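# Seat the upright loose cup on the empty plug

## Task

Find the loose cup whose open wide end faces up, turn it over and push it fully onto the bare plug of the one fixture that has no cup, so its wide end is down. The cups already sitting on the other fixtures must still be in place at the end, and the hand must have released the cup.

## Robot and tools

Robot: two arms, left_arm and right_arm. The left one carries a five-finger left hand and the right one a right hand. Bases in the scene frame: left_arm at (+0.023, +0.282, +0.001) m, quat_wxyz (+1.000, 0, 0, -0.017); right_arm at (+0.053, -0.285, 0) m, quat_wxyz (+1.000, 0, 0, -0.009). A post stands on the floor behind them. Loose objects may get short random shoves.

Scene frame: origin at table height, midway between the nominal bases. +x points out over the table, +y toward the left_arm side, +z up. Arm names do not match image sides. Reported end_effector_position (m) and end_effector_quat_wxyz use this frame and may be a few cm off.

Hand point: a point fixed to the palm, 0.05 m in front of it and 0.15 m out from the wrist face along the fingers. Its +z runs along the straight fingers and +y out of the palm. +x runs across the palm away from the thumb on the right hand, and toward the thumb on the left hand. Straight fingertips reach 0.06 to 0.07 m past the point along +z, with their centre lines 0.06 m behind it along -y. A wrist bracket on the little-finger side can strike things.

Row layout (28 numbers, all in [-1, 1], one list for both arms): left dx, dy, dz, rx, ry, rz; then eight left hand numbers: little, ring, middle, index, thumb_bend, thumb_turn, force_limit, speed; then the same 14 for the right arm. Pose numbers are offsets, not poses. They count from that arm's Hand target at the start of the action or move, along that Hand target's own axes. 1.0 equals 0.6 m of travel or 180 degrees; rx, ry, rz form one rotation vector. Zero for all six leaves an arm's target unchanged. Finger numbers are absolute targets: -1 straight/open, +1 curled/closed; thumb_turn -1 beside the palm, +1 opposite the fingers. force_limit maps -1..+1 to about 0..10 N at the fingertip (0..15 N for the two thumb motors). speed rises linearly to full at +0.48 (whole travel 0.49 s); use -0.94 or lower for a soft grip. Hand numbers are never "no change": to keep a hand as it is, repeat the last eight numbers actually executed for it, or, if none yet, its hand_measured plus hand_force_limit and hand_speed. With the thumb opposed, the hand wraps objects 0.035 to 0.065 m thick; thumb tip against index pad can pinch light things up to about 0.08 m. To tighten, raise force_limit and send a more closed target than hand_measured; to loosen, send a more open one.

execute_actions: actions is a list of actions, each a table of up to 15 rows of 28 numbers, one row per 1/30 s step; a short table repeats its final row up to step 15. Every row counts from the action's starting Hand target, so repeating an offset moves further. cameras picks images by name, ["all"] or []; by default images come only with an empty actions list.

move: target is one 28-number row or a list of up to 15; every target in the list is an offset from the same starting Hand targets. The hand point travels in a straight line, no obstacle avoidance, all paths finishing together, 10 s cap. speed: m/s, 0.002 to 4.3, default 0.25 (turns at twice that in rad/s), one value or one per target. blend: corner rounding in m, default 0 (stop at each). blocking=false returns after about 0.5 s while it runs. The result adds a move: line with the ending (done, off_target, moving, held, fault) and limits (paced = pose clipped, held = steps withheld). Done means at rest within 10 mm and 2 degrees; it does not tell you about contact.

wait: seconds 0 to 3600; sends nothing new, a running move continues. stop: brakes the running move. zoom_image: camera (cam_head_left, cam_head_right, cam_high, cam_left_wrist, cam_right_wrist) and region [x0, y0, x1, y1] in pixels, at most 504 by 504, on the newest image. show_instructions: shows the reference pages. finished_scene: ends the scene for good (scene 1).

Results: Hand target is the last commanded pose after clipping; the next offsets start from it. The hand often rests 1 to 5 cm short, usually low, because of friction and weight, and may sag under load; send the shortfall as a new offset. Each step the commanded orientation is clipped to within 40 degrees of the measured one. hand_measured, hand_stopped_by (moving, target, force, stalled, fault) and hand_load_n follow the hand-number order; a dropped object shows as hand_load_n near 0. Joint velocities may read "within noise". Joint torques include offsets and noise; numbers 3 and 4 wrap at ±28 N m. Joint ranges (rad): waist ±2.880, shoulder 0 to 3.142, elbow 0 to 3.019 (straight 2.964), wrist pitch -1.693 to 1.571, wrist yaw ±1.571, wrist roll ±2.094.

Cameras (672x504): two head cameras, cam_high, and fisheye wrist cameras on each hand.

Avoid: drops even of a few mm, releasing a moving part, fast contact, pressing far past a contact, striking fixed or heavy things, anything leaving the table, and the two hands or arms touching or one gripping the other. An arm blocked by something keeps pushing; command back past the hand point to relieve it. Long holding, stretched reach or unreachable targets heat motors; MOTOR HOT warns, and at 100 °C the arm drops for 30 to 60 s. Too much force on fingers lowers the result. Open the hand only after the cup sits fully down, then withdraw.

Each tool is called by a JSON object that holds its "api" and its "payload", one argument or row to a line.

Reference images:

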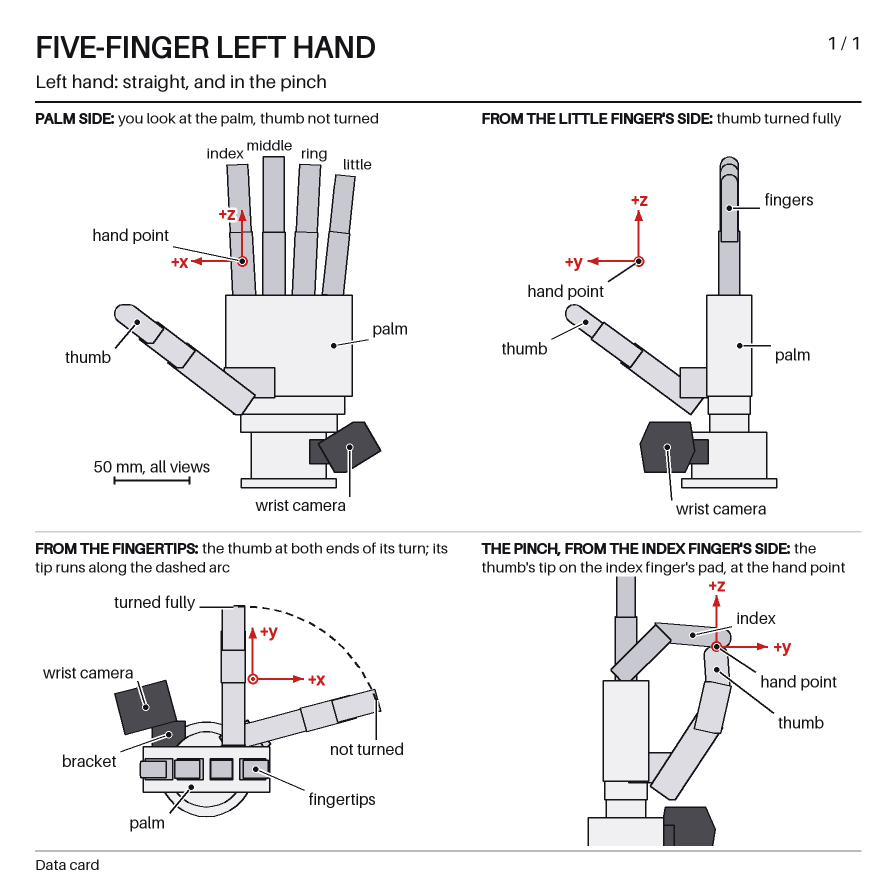

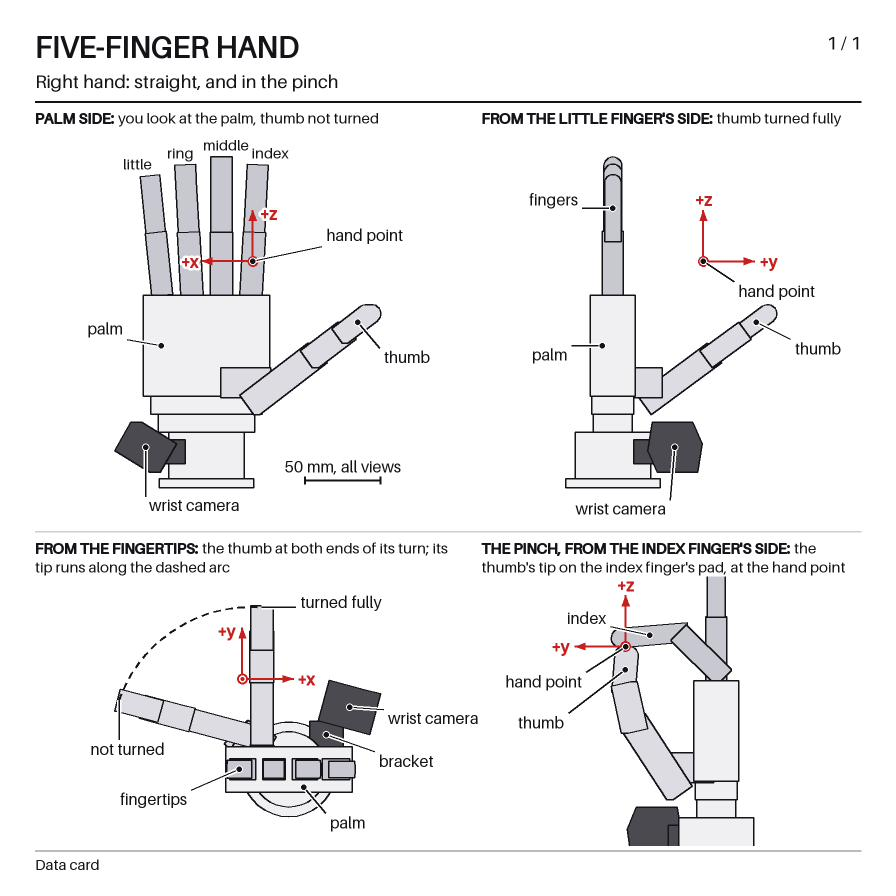

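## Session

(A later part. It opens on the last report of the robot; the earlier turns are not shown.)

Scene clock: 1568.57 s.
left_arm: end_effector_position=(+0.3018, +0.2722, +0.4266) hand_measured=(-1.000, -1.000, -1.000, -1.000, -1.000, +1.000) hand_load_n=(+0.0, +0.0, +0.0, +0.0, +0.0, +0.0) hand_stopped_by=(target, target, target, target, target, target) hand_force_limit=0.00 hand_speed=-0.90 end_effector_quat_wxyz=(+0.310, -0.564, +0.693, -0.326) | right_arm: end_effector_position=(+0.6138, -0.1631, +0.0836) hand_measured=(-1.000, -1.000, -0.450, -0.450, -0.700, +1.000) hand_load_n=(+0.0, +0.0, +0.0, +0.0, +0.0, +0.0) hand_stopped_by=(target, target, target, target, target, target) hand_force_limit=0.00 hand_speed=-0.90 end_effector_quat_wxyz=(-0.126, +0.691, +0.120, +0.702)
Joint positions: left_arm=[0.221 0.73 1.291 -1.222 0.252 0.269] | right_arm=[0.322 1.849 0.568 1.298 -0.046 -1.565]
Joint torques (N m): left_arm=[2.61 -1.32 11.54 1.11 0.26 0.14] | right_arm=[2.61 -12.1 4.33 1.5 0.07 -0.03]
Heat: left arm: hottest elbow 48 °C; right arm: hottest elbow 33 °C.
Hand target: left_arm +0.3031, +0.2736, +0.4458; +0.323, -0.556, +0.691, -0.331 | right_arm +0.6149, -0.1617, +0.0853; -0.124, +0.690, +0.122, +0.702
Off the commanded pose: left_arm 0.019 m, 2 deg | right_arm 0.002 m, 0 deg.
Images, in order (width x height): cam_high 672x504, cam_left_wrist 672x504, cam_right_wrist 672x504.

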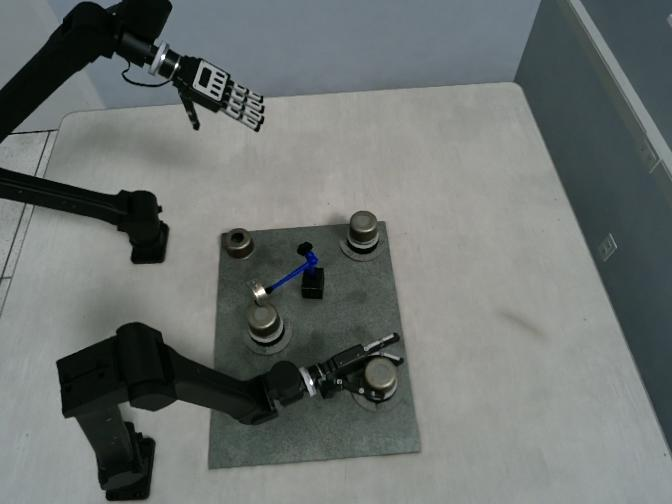

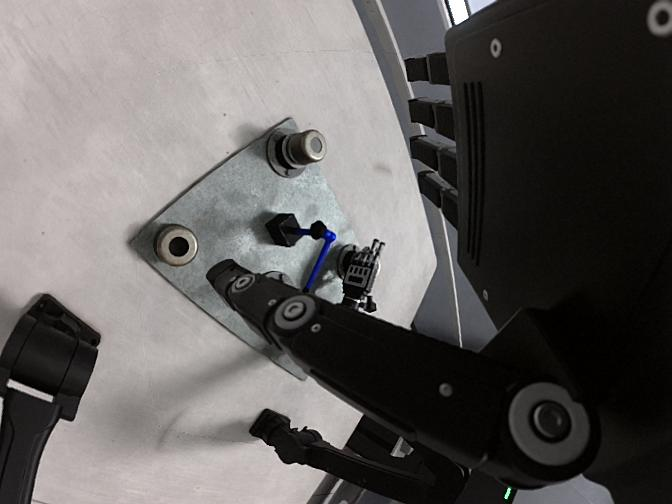

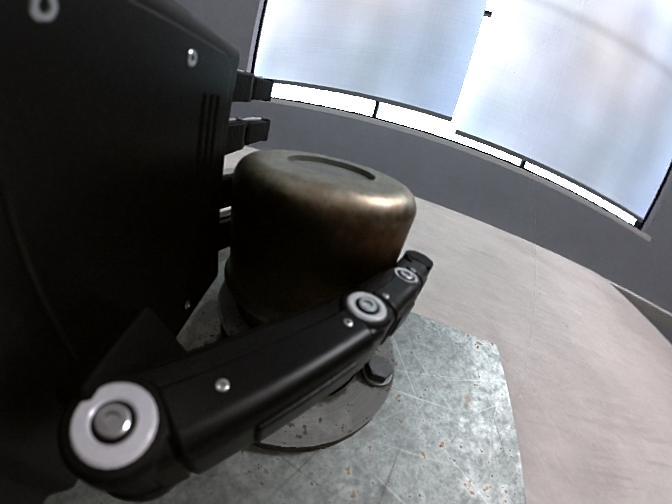

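{"api": "execute_actions", "payload": {
  "actions": [
    [[0,0,0,0,0,0,-1,-1,-1,-1,-1,1,0,-0.9,0,0,0,0,0,0,-1,-1,-0.75,-0.75,-1,1,0,-0.8]]
  ],
  "cameras": ["cam_right_wrist"]
}}

{"api": "execute_actions", "payload": {
  "actions": [
    [[0,0,0,0,0,0,-1,-1,-1,-1,-1,1,0,-0.9,0,0,0,0,0,0,-1,-1,-1,-1,-1,1,0,-0.7]]
  ],
  "cameras": ["cam_right_wrist"]
}}

Scene clock: 1579.23 s.
left_arm: end_effector_position=(+0.3018, +0.2722, +0.4266) hand_measured=(-1.000, -1.000, -1.000, -1.000, -1.000, +1.000) hand_load_n=(-0.5, +0.0, +0.0, +0.0, +0.0, +0.0) hand_stopped_by=(target, target, target, target, target, target) hand_force_limit=0.00 hand_speed=-0.90 end_effector_quat_wxyz=(+0.310, -0.564, +0.693, -0.326) | right_arm: end_effector_position=(+0.6138, -0.1631, +0.0836) hand_measured=(-1.000, -1.000, -0.750, -0.750, -1.000, +1.000) hand_load_n=(+0.0, +0.0, +0.0, +0.0, +0.0, +0.5) hand_stopped_by=(target, target, target, target, target, target) hand_force_limit=0.00 hand_speed=-0.80 end_effector_quat_wxyz=(-0.126, +0.691, +0.120, +0.702)
Joint positions: left_arm=[0.221 0.73 1.291 -1.222 0.252 0.269] | right_arm=[0.322 1.849 0.568 1.298 -0.046 -1.565]
Joint torques (N m): left_arm=[2.49 -1.73 11.55 1.09 0.22 0.12] | right_arm=[2.73 -12.04 4.36 1.47 0.08 -0.03]
Heat: left arm: hottest elbow 48 °C; right arm: hottest elbow 33 °C.
Hand target: left_arm +0.3031, +0.2736, +0.4458; +0.323, -0.556, +0.691, -0.331 | right_arm +0.6149, -0.1617, +0.0853; -0.124, +0.690, +0.122, +0.702
Off the commanded pose: left_arm 0.019 m, 2 deg | right_arm 0.002 m, 0 deg.

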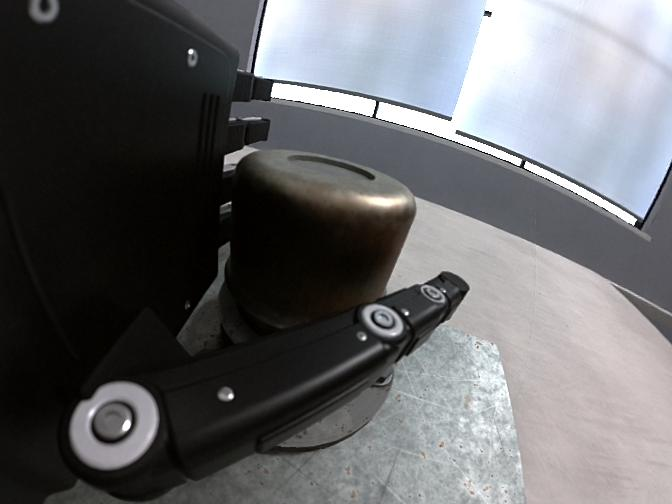

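Scene clock: 1579.93 s.
left_arm: end_effector_position=(+0.3018, +0.2722, +0.4266) hand_measured=(-1.000, -1.000, -1.000, -1.000, -1.000, +1.000) hand_load_n=(-0.5, +0.0, +0.0, +0.0, +0.0, +0.0) hand_stopped_by=(target, target, target, target, target, target) hand_force_limit=0.00 hand_speed=-0.90 end_effector_quat_wxyz=(+0.310, -0.564, +0.693, -0.326) | right_arm: end_effector_position=(+0.6138, -0.1631, +0.0836) hand_measured=(-1.000, -1.000, -1.000, -1.000, -1.000, +1.000) hand_load_n=(+0.0, +0.0, +0.0, +0.0, +0.0, +0.0) hand_stopped_by=(target, target, target, target, target, target) hand_force_limit=0.00 hand_speed=-0.70 end_effector_quat_wxyz=(-0.126, +0.691, +0.120, +0.702)
Joint positions: left_arm=[0.221 0.73 1.291 -1.222 0.252 0.269] | right_arm=[0.322 1.849 0.568 1.298 -0.046 -1.565]
Joint torques (N m): left_arm=[2.55 -1.55 11.56 1.07 0.25 0.09] | right_arm=[2.73 -11.99 4.36 1.48 0.08 -0.02]
Heat: left arm: hottest elbow 48 °C; right arm: hottest elbow 33 °C.
Hand target: left_arm +0.3031, +0.2736, +0.4458; +0.323, -0.556, +0.691, -0.331 | right_arm +0.6149, -0.1617, +0.0853; -0.124, +0.690, +0.122, +0.702
Off the commanded pose: left_arm 0.019 m, 2 deg | right_arm 0.002 m, 0 deg.

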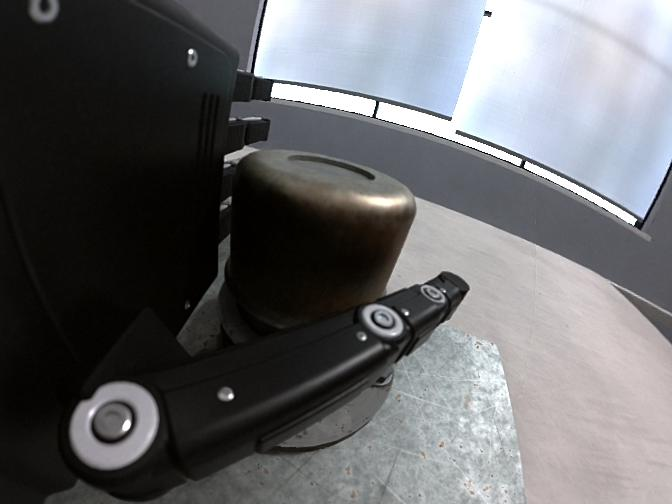

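{"api": "move", "payload": {
  "target": [
    [0,0,0,0,0,0,-1,-1,-1,-1,-1,1,0,-0.9,0.0,-0.008,-0.1,0,0,0,-1,-1,-1,-1,-1,1,0,-0.7],
    [0,0,0,0,0,0,-1,-1,-1,-1,-1,1,0,-0.9,0.01,-0.008,-0.22,0,0,0,-1,-1,-1,-1,-1,1,0,-0.7]
  ],
  "speed": 0.06,
  "blend": 0.01,
  "cameras": ["cam_high","cam_left_wrist","cam_right_wrist"]
}}

Scene clock: 1595.97 s.
left_arm: end_effector_position=(+0.3018, +0.2722, +0.4266) hand_measured=(-1.000, -1.000, -1.000, -1.000, -1.000, +1.000) hand_load_n=(+0.0, +0.0, +0.0, +0.0, +0.0, +0.0) hand_stopped_by=(target, target, target, target, target, target) hand_force_limit=0.00 hand_speed=-0.90 end_effector_quat_wxyz=(+0.310, -0.564, +0.693, -0.326) | right_arm: end_effector_position=(+0.4882, -0.2022, +0.0767) hand_measured=(-1.000, -1.000, -1.000, -1.000, -1.000, +1.000) hand_load_n=(+0.0, +0.0, +0.0, +0.0, +0.0, +0.0) hand_stopped_by=(target, target, target, target, target, target) hand_force_limit=0.00 hand_speed=-0.70 end_effector_quat_wxyz=(-0.124, +0.703, +0.122, +0.690)
Joint positions: left_arm=[0.221 0.73 1.291 -1.222 0.252 0.269] | right_arm=[0.323 1.729 0.214 1.498 -0.045 -1.565]
Joint torques (N m): left_arm=[2.67 -1.55 11.44 1.02 0.26 0.12] | right_arm=[2.37 -8.88 2.03 2.59 -0.14 -0.02]
Heat: left arm: hottest elbow 49 °C; right arm: hottest elbow 33 °C.
Hand target: left_arm +0.3031, +0.2736, +0.4458; +0.323, -0.556, +0.691, -0.331 | right_arm +0.4893, -0.2024, +0.0890; -0.124, +0.690, +0.122, +0.703
Off the commanded pose: left_arm 0.019 m, 2 deg | right_arm 0.012 m, 2 deg.
move: off_target (right_arm)

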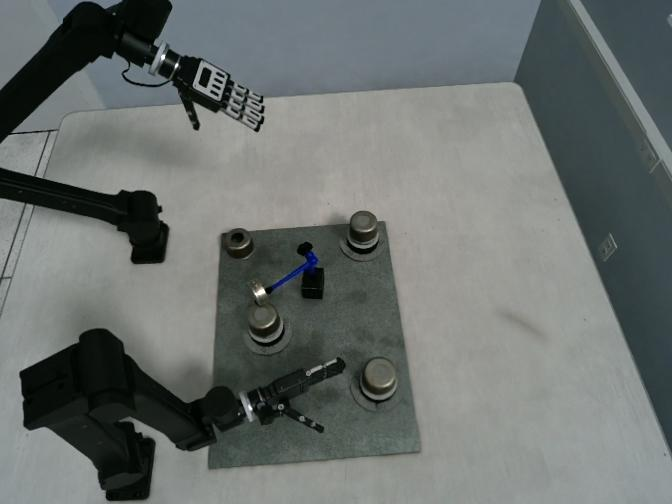

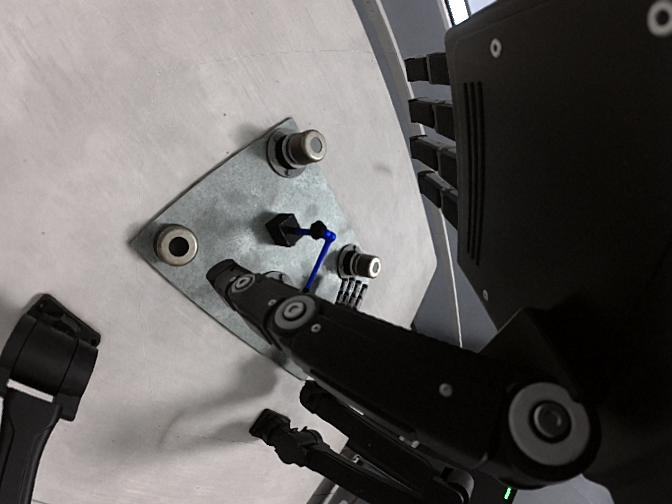

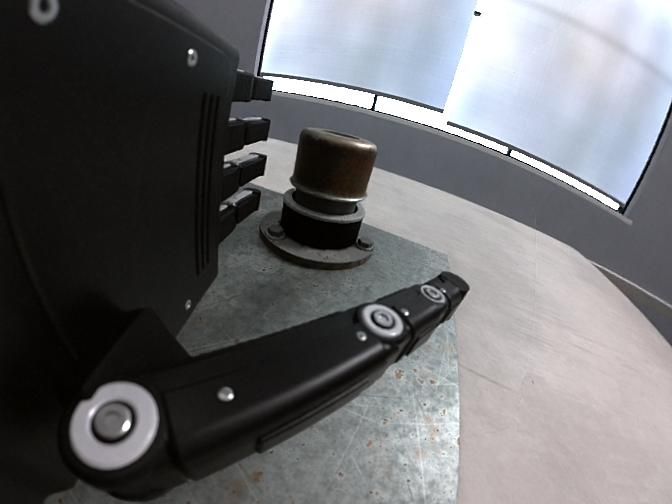

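{"api": "zoom_image", "payload": {
  "camera": "cam_right_wrist",
  "region": [240, 110, 400, 280]
}}

{"api": "zoom_image", "payload": {
  "camera": "cam_left_wrist",
  "region": [250, 110, 400, 300]
}}

{"api": "zoom_image", "payload": {
  "camera": "cam_high",
  "region": [210, 200, 430, 420]
}}

Scaled by 2.965 from the camera's image (finer frame: 960x720).

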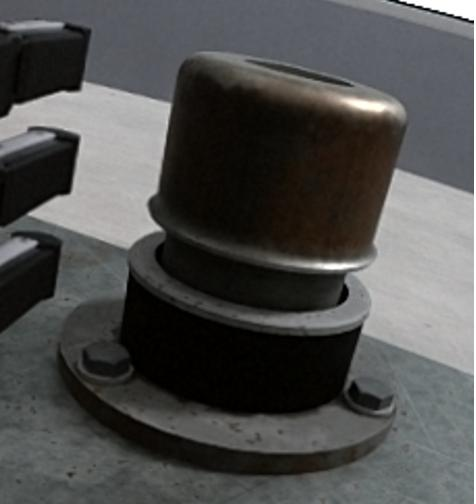

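Scaled by 2.653 from the camera's image (finer frame: 960x720).

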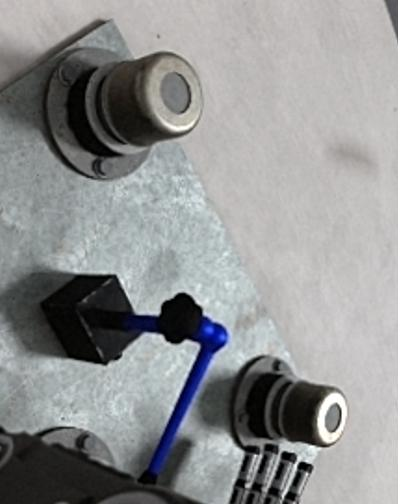

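Scaled by 2.291.

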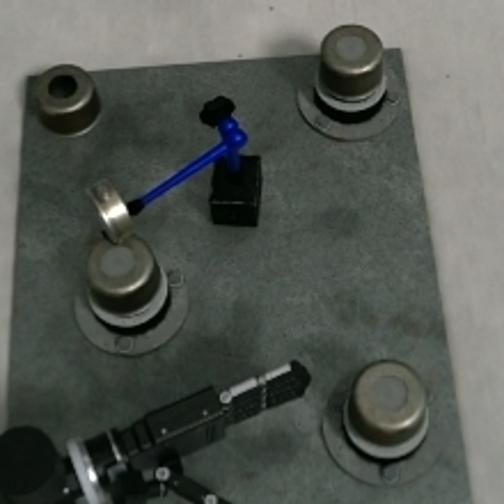

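{"api": "zoom_image", "payload": {
  "camera": "cam_left_wrist",
  "region": [255, 110, 335, 190]
}}

{"api": "zoom_image", "payload": {
  "camera": "cam_left_wrist",
  "region": [325, 225, 395, 295]
}}

{"api": "zoom_image", "payload": {
  "camera": "cam_high",
  "region": [330, 200, 390, 260]
}}

{"api": "zoom_image", "payload": {
  "camera": "cam_high",
  "region": [350, 345, 410, 405]
}}

{"api": "zoom_image", "payload": {
  "camera": "cam_high",
  "region": [235, 290, 295, 350]
}}

Scaled by 6.300 from the camera's image (finer frame: 960x720).

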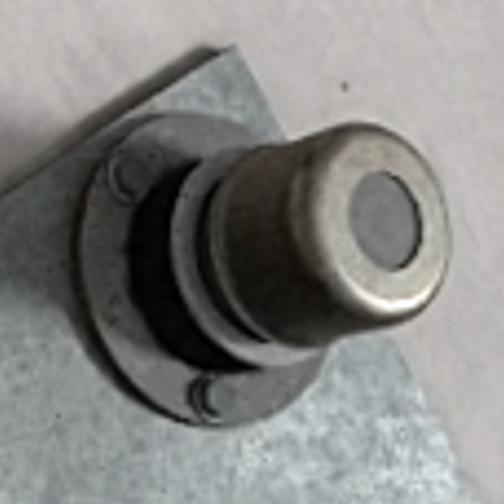

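Scaled by 7.200 from the camera's image (finer frame: 960x720).

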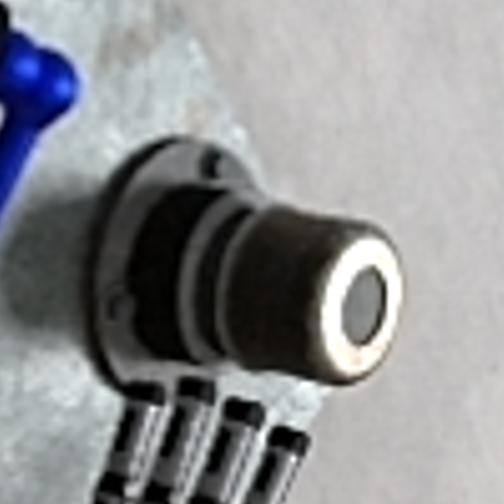

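Scaled by 8.400.

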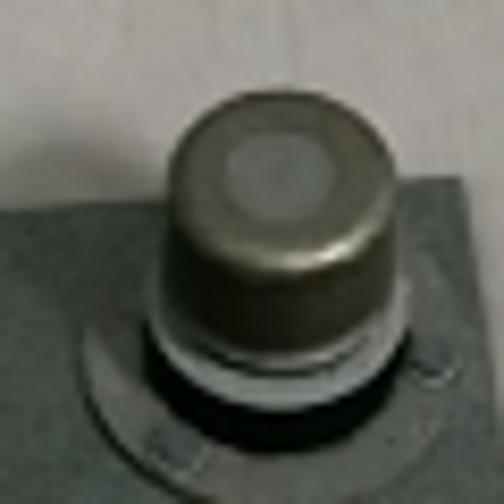

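Scaled by 8.400.

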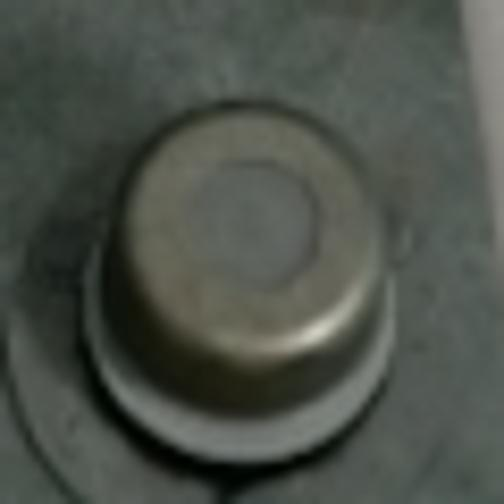

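Scaled by 8.400.

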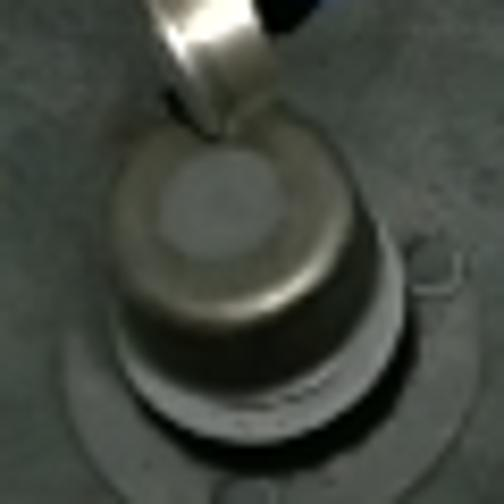

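{"api": "move", "payload": {
  "target": [
    [0,0,0,0,0,0,-1,-1,-1,-1,-1,1,0,-0.9,0.2,0.03,-0.08,0,0,0,-1,-1,-1,-1,-1,1,0,-0.7]
  ],
  "speed": 0.15,
  "cameras": ["all"]
}}

Scene clock: 1623.50 s.
left_arm: end_effector_position=(+0.3018, +0.2722, +0.4266) hand_measured=(-1.000, -1.000, -1.000, -1.000, -1.000, +1.000) hand_load_n=(+0.0, +0.0, +0.0, +0.0, +0.0, -0.5) hand_stopped_by=(target, target, target, target, target, target) hand_force_limit=0.00 hand_speed=-0.90 end_effector_quat_wxyz=(+0.310, -0.564, +0.693, -0.326) | right_arm: end_effector_position=(+0.4381, -0.2367, +0.1905) hand_measured=(-1.000, -1.000, -1.000, -1.000, -1.000, +1.000) hand_load_n=(+0.0, +0.0, +0.0, +0.0, +0.0, +0.5) hand_stopped_by=(target, target, target, target, target, target) hand_force_limit=0.00 hand_speed=-0.70 end_effector_quat_wxyz=(-0.126, +0.699, +0.122, +0.694)
Joint positions: left_arm=[0.221 0.73 1.291 -1.222 0.252 0.269] | right_arm=[0.222 0.786 0.162 0.618 -0.149 -1.565]
Joint torques (N m): left_arm=[2.55 -1.61 11.36 1.18 0.25 0.14] | right_arm=[2.14 -0.09 11.37 1.48 -0.13 0]
Heat: left arm: hottest elbow 49 °C; right arm: hottest elbow 33 °C.
Hand target: left_arm +0.3031, +0.2736, +0.4458; +0.323, -0.556, +0.691, -0.331 | right_arm +0.4483, -0.2365, +0.2081; -0.124, +0.690, +0.122, +0.703
Off the commanded pose: left_arm 0.019 m, 2 deg | right_arm 0.020 m, 1 deg.
move: off_target (right_arm)

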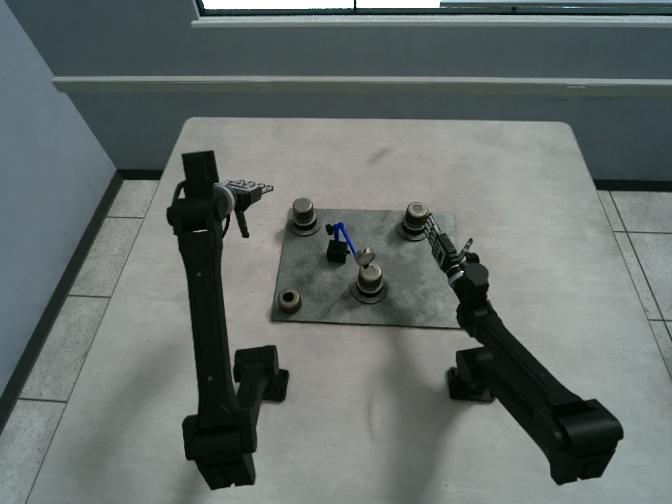

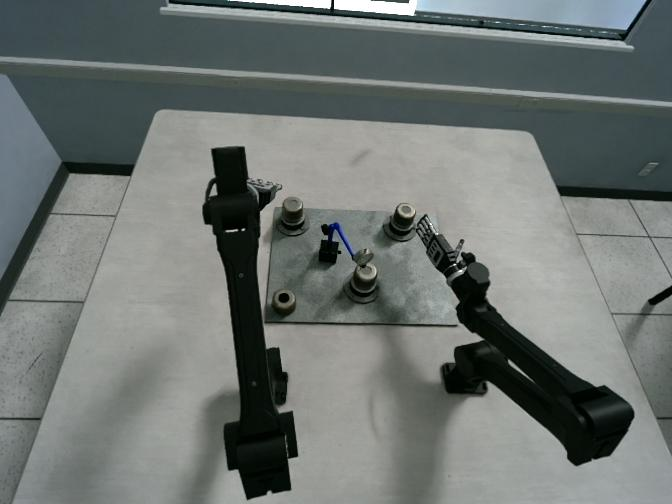

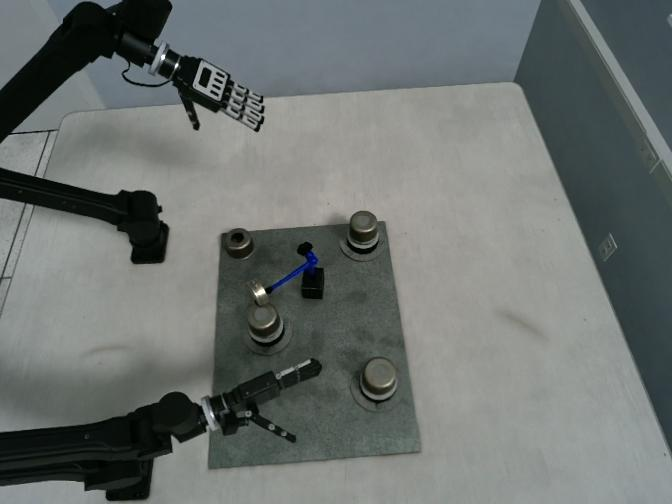

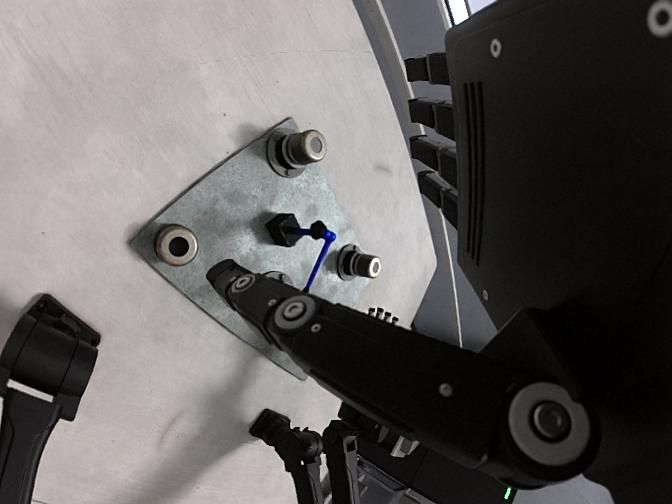

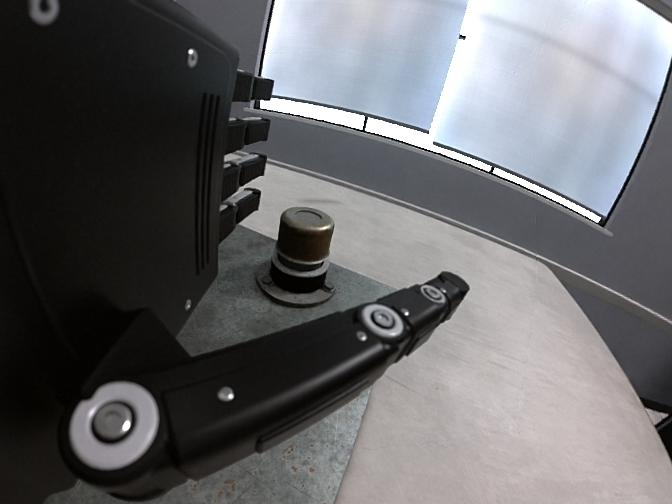

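{"api": "zoom_image", "payload": {
  "camera": "cam_head_left",
  "region": [395, 195, 435, 245]
}}

{"api": "zoom_image", "payload": {
  "camera": "cam_head_left",
  "region": [283, 190, 323, 240]
}}

{"api": "zoom_image", "payload": {
  "camera": "cam_head_left",
  "region": [350, 255, 390, 305]
}}

{"api": "zoom_image", "payload": {
  "camera": "cam_right_wrist",
  "region": [250, 200, 345, 310]
}}

Scaled by 10.080.

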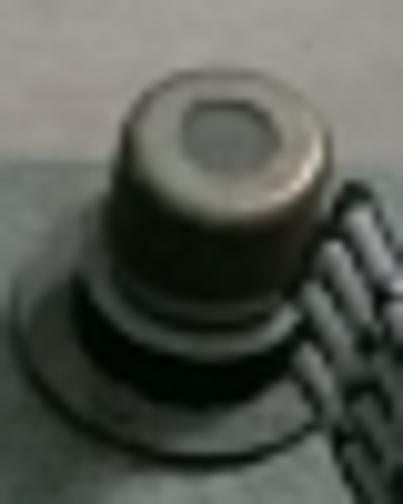

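Scaled by 10.080.

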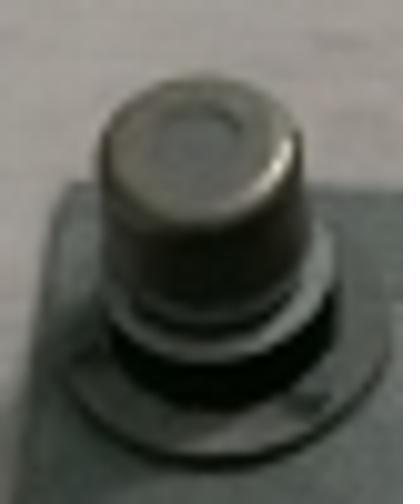

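Scaled by 10.080.

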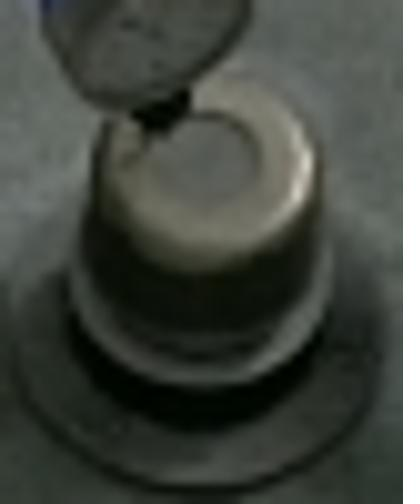

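Scaled by 4.582 from the camera's image (finer frame: 960x720).

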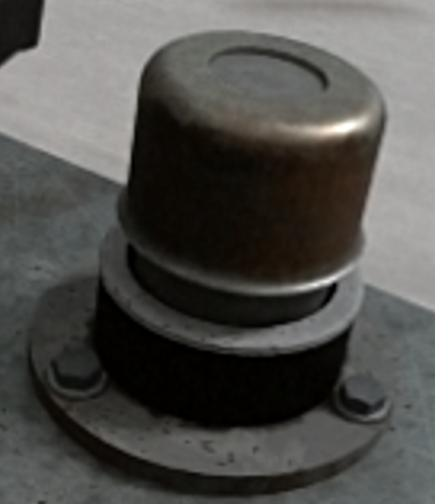

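{"api": "move", "payload": {
  "target": [
    [0,0,0,0,0,0,-1,-1,-1,-1,-1,1,0,-0.9,0.133,0.073,-0.187,0,0,0,-1,-1,-1,-1,-1,1,0,-0.7],
    [0.432,-0.095,0.268,0,0,0,-1,-1,-1,-1,-1,1,0,-0.9,0.133,0.073,-0.187,0,0,0,-1,-1,-1,-1,-1,1,0,-0.7]
  ],
  "speed": 0.15,
  "blend": 0.02,
  "cameras": ["all"]
}}

Scene clock: 1689.07 s.
left_arm: end_effector_position=(+0.4124, +0.0045, +0.3514) hand_measured=(-1.000, -1.000, -1.000, -1.000, -1.000, +1.000) hand_load_n=(+0.0, +0.0, +0.0, +0.0, +0.0, +0.0) hand_stopped_by=(target, target, target, target, target, target) hand_force_limit=0.00 hand_speed=-0.90 end_effector_quat_wxyz=(+0.319, -0.555, +0.706, -0.302) | right_arm: end_effector_position=(+0.3584, -0.3166, +0.2542) hand_measured=(-1.000, -1.000, -1.000, -1.000, -1.000, +1.000) hand_load_n=(+0.0, -0.5, +0.0, +0.0, +0.0, +0.0) hand_stopped_by=(target, target, target, target, target, target) hand_force_limit=0.00 hand_speed=-0.70 end_effector_quat_wxyz=(-0.131, +0.704, +0.117, +0.688)
Joint positions: left_arm=[-0.69 1.182 1.353 -0.937 -0.485 -0.276] | right_arm=[-0.37 0.151 0.249 -0.124 -0.74 -1.565]
Joint torques (N m): left_arm=[2.02 -9.99 12.71 1.73 -0.44 -0.02] | right_arm=[2.08 2.96 13.91 1.29 -0.17 0.13]
Heat: left arm: hottest elbow 49 °C; right arm: hottest elbow 40 °C.
Hand target: left_arm +0.4207, -0.0059, +0.3803; +0.323, -0.556, +0.690, -0.331 | right_arm +0.3566, -0.3167, +0.2859; -0.124, +0.690, +0.122, +0.703
Off the commanded pose: left_arm 0.032 m, 4 deg | right_arm 0.032 m, 3 deg.
move: off_target (left_arm, right_arm)

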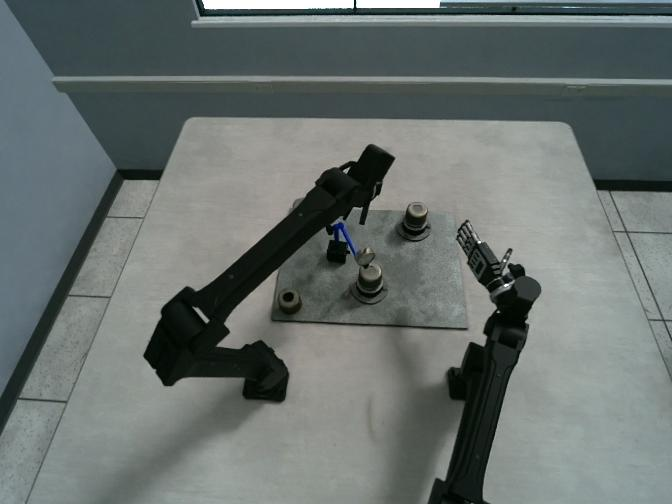

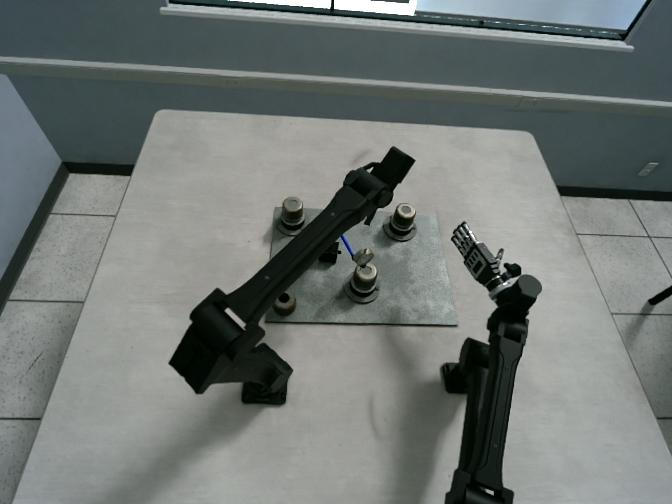

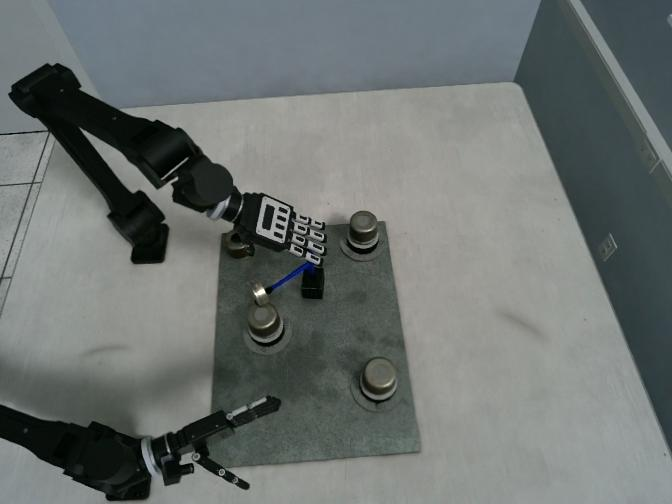

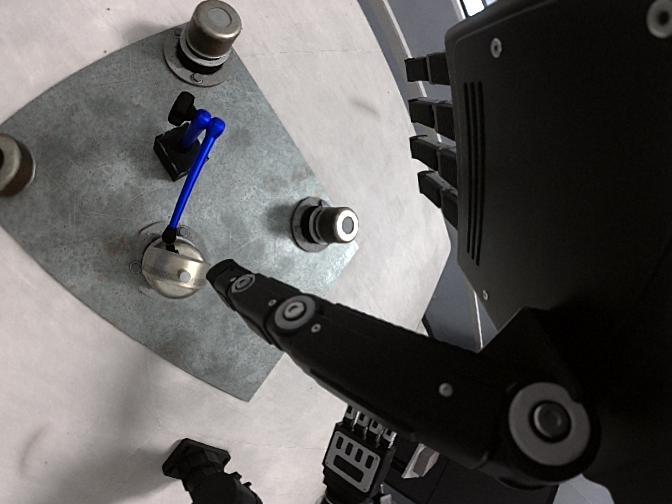

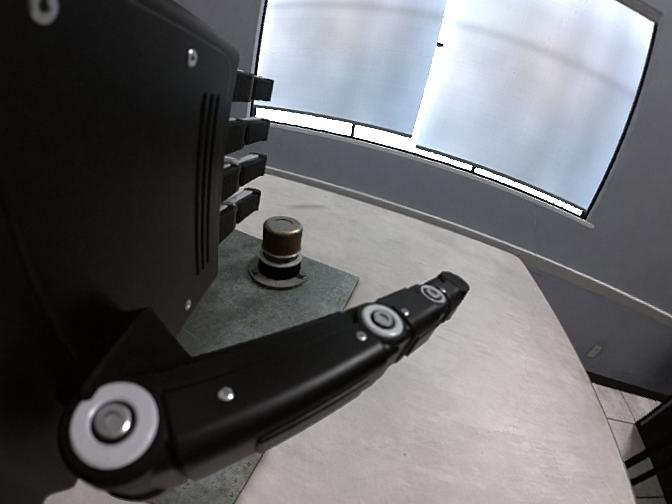

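{"api": "zoom_image", "payload": {
  "camera": "cam_left_wrist",
  "region": [155, 0, 255, 100]
}}

{"api": "zoom_image", "payload": {
  "camera": "cam_left_wrist",
  "region": [285, 185, 370, 270]
}}

{"api": "zoom_image", "payload": {
  "camera": "cam_left_wrist",
  "region": [120, 215, 220, 315]
}}

Scaled by 5.040 from the camera's image (finer frame: 960x720).

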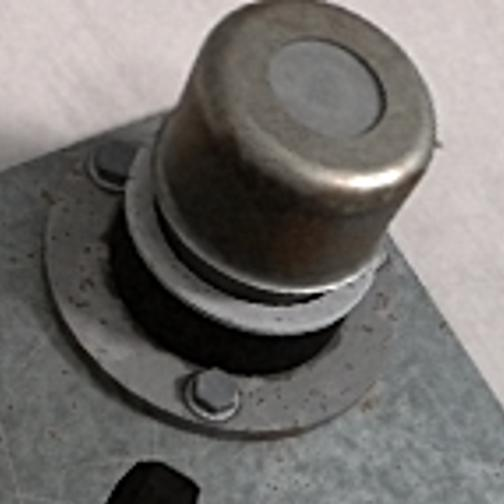

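Scaled by 5.929 from the camera's image (finer frame: 960x720).

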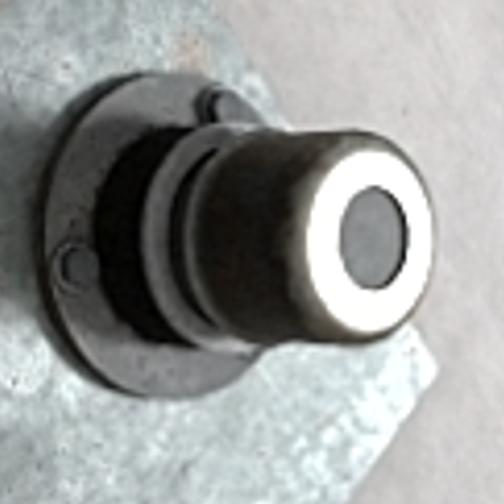

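Scaled by 5.040 from the camera's image (finer frame: 960x720).

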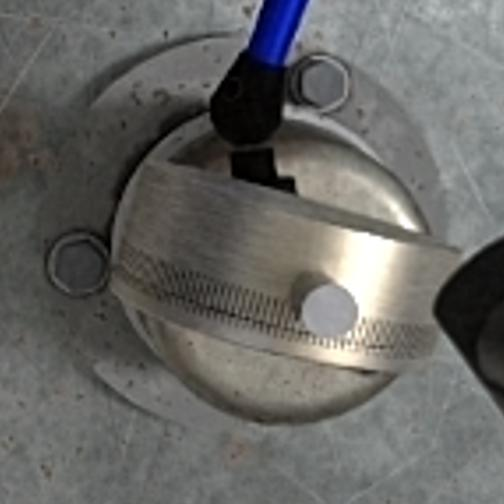

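{"api": "move", "payload": {
  "target": [-0.4644,0.2885,0.1525,0.2007,-0.1019,0.4731,-1,-1,-1,-1,-1,1,0,-0.9,0,0,0,0,0,0,-1,-1,-1,-1,-1,1,0,-0.7],
  "speed": 0.2,
  "cameras": ["cam_high","cam_left_wrist","cam_head_left"]
}}

Scene clock: 1800.13 s.
left_arm: end_effector_position=(+0.4462, +0.2845, +0.2050) hand_measured=(-1.000, -1.000, -1.000, -1.000, -1.000, +1.000) hand_load_n=(+0.0, +0.0, +0.0, +0.0, +0.0, +0.5) hand_stopped_by=(target, target, target, target, target, target) hand_force_limit=0.00 hand_speed=-0.90 end_effector_quat_wxyz=(+0.689, +0.119, +0.703, -0.131) | right_arm: end_effector_position=(+0.3584, -0.3166, +0.2542) hand_measured=(-1.000, -1.000, -1.000, -1.000, -1.000, +1.000) hand_load_n=(+0.0, +0.0, +0.0, +0.0, +0.0, +0.0) hand_stopped_by=(target, target, target, target, target, target) hand_force_limit=0.00 hand_speed=-0.70 end_effector_quat_wxyz=(-0.131, +0.704, +0.117, +0.688)
Joint positions: left_arm=[0.097 0.907 0.262 0.626 0.421 1.559] | right_arm=[-0.37 0.151 0.249 -0.124 -0.74 -1.565]
Joint torques (N m): left_arm=[2.67 -3.55 8.06 2.25 0.1 0.16] | right_arm=[2.32 3.02 13.91 1.29 -0.17 0.12]
Heat: left arm: hottest elbow 50 °C; right arm: hottest elbow 42 °C.
Hand target: left_arm +0.4476, +0.2867, +0.2082; +0.694, +0.122, +0.699, -0.126 | right_arm +0.3566, -0.3167, +0.2859; -0.124, +0.690, +0.122, +0.703
Off the commanded pose: left_arm 0.004 m, 1 deg | right_arm 0.032 m, 3 deg.
move: done
Images, in order (width x height): cam_head_left 672x504, cam_high 672x504, cam_left_wrist 672x504.

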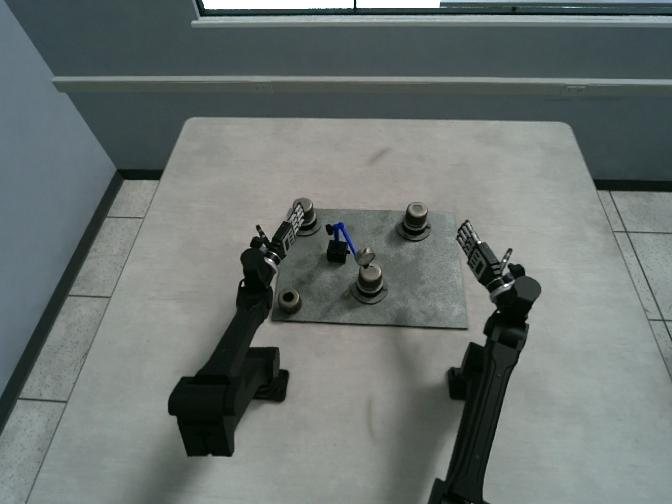

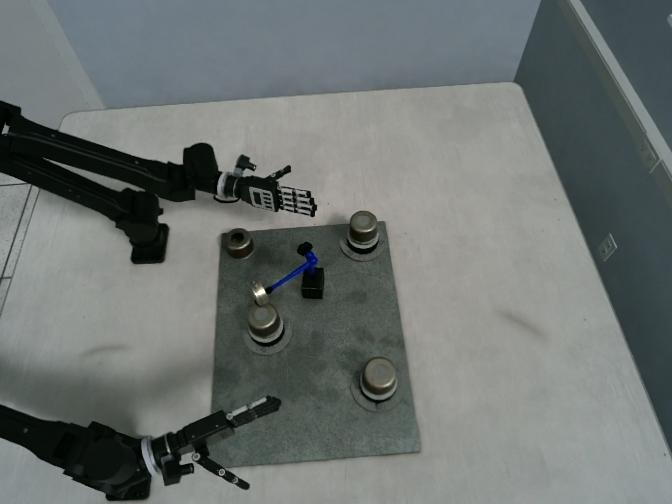

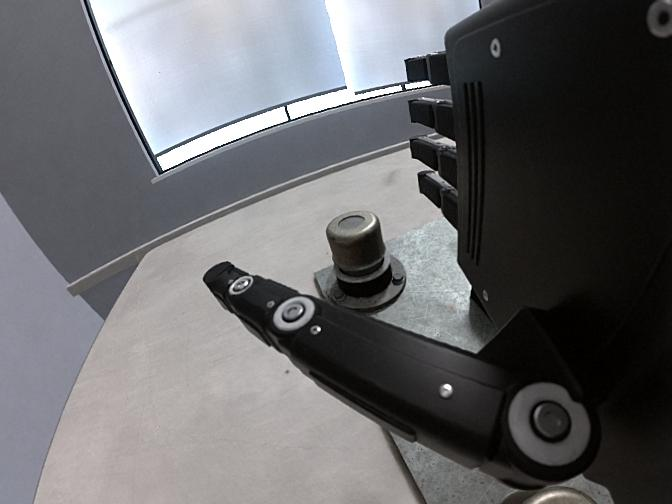

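{"api": "zoom_image", "payload": {
  "camera": "cam_left_wrist",
  "region": [310, 200, 415, 320]
}}

Scaled by 4.200 from the camera's image (finer frame: 960x720).

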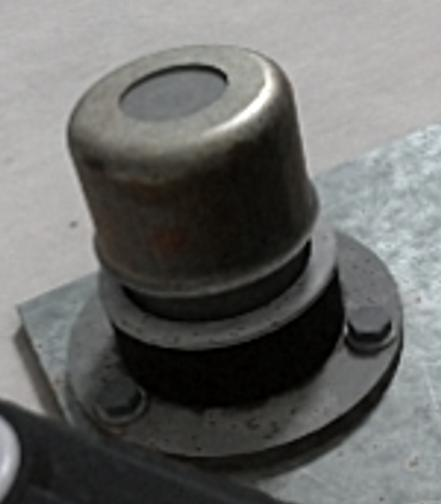

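{"api": "finished_scene", "payload": {

}}

The scene is finished: the task was done.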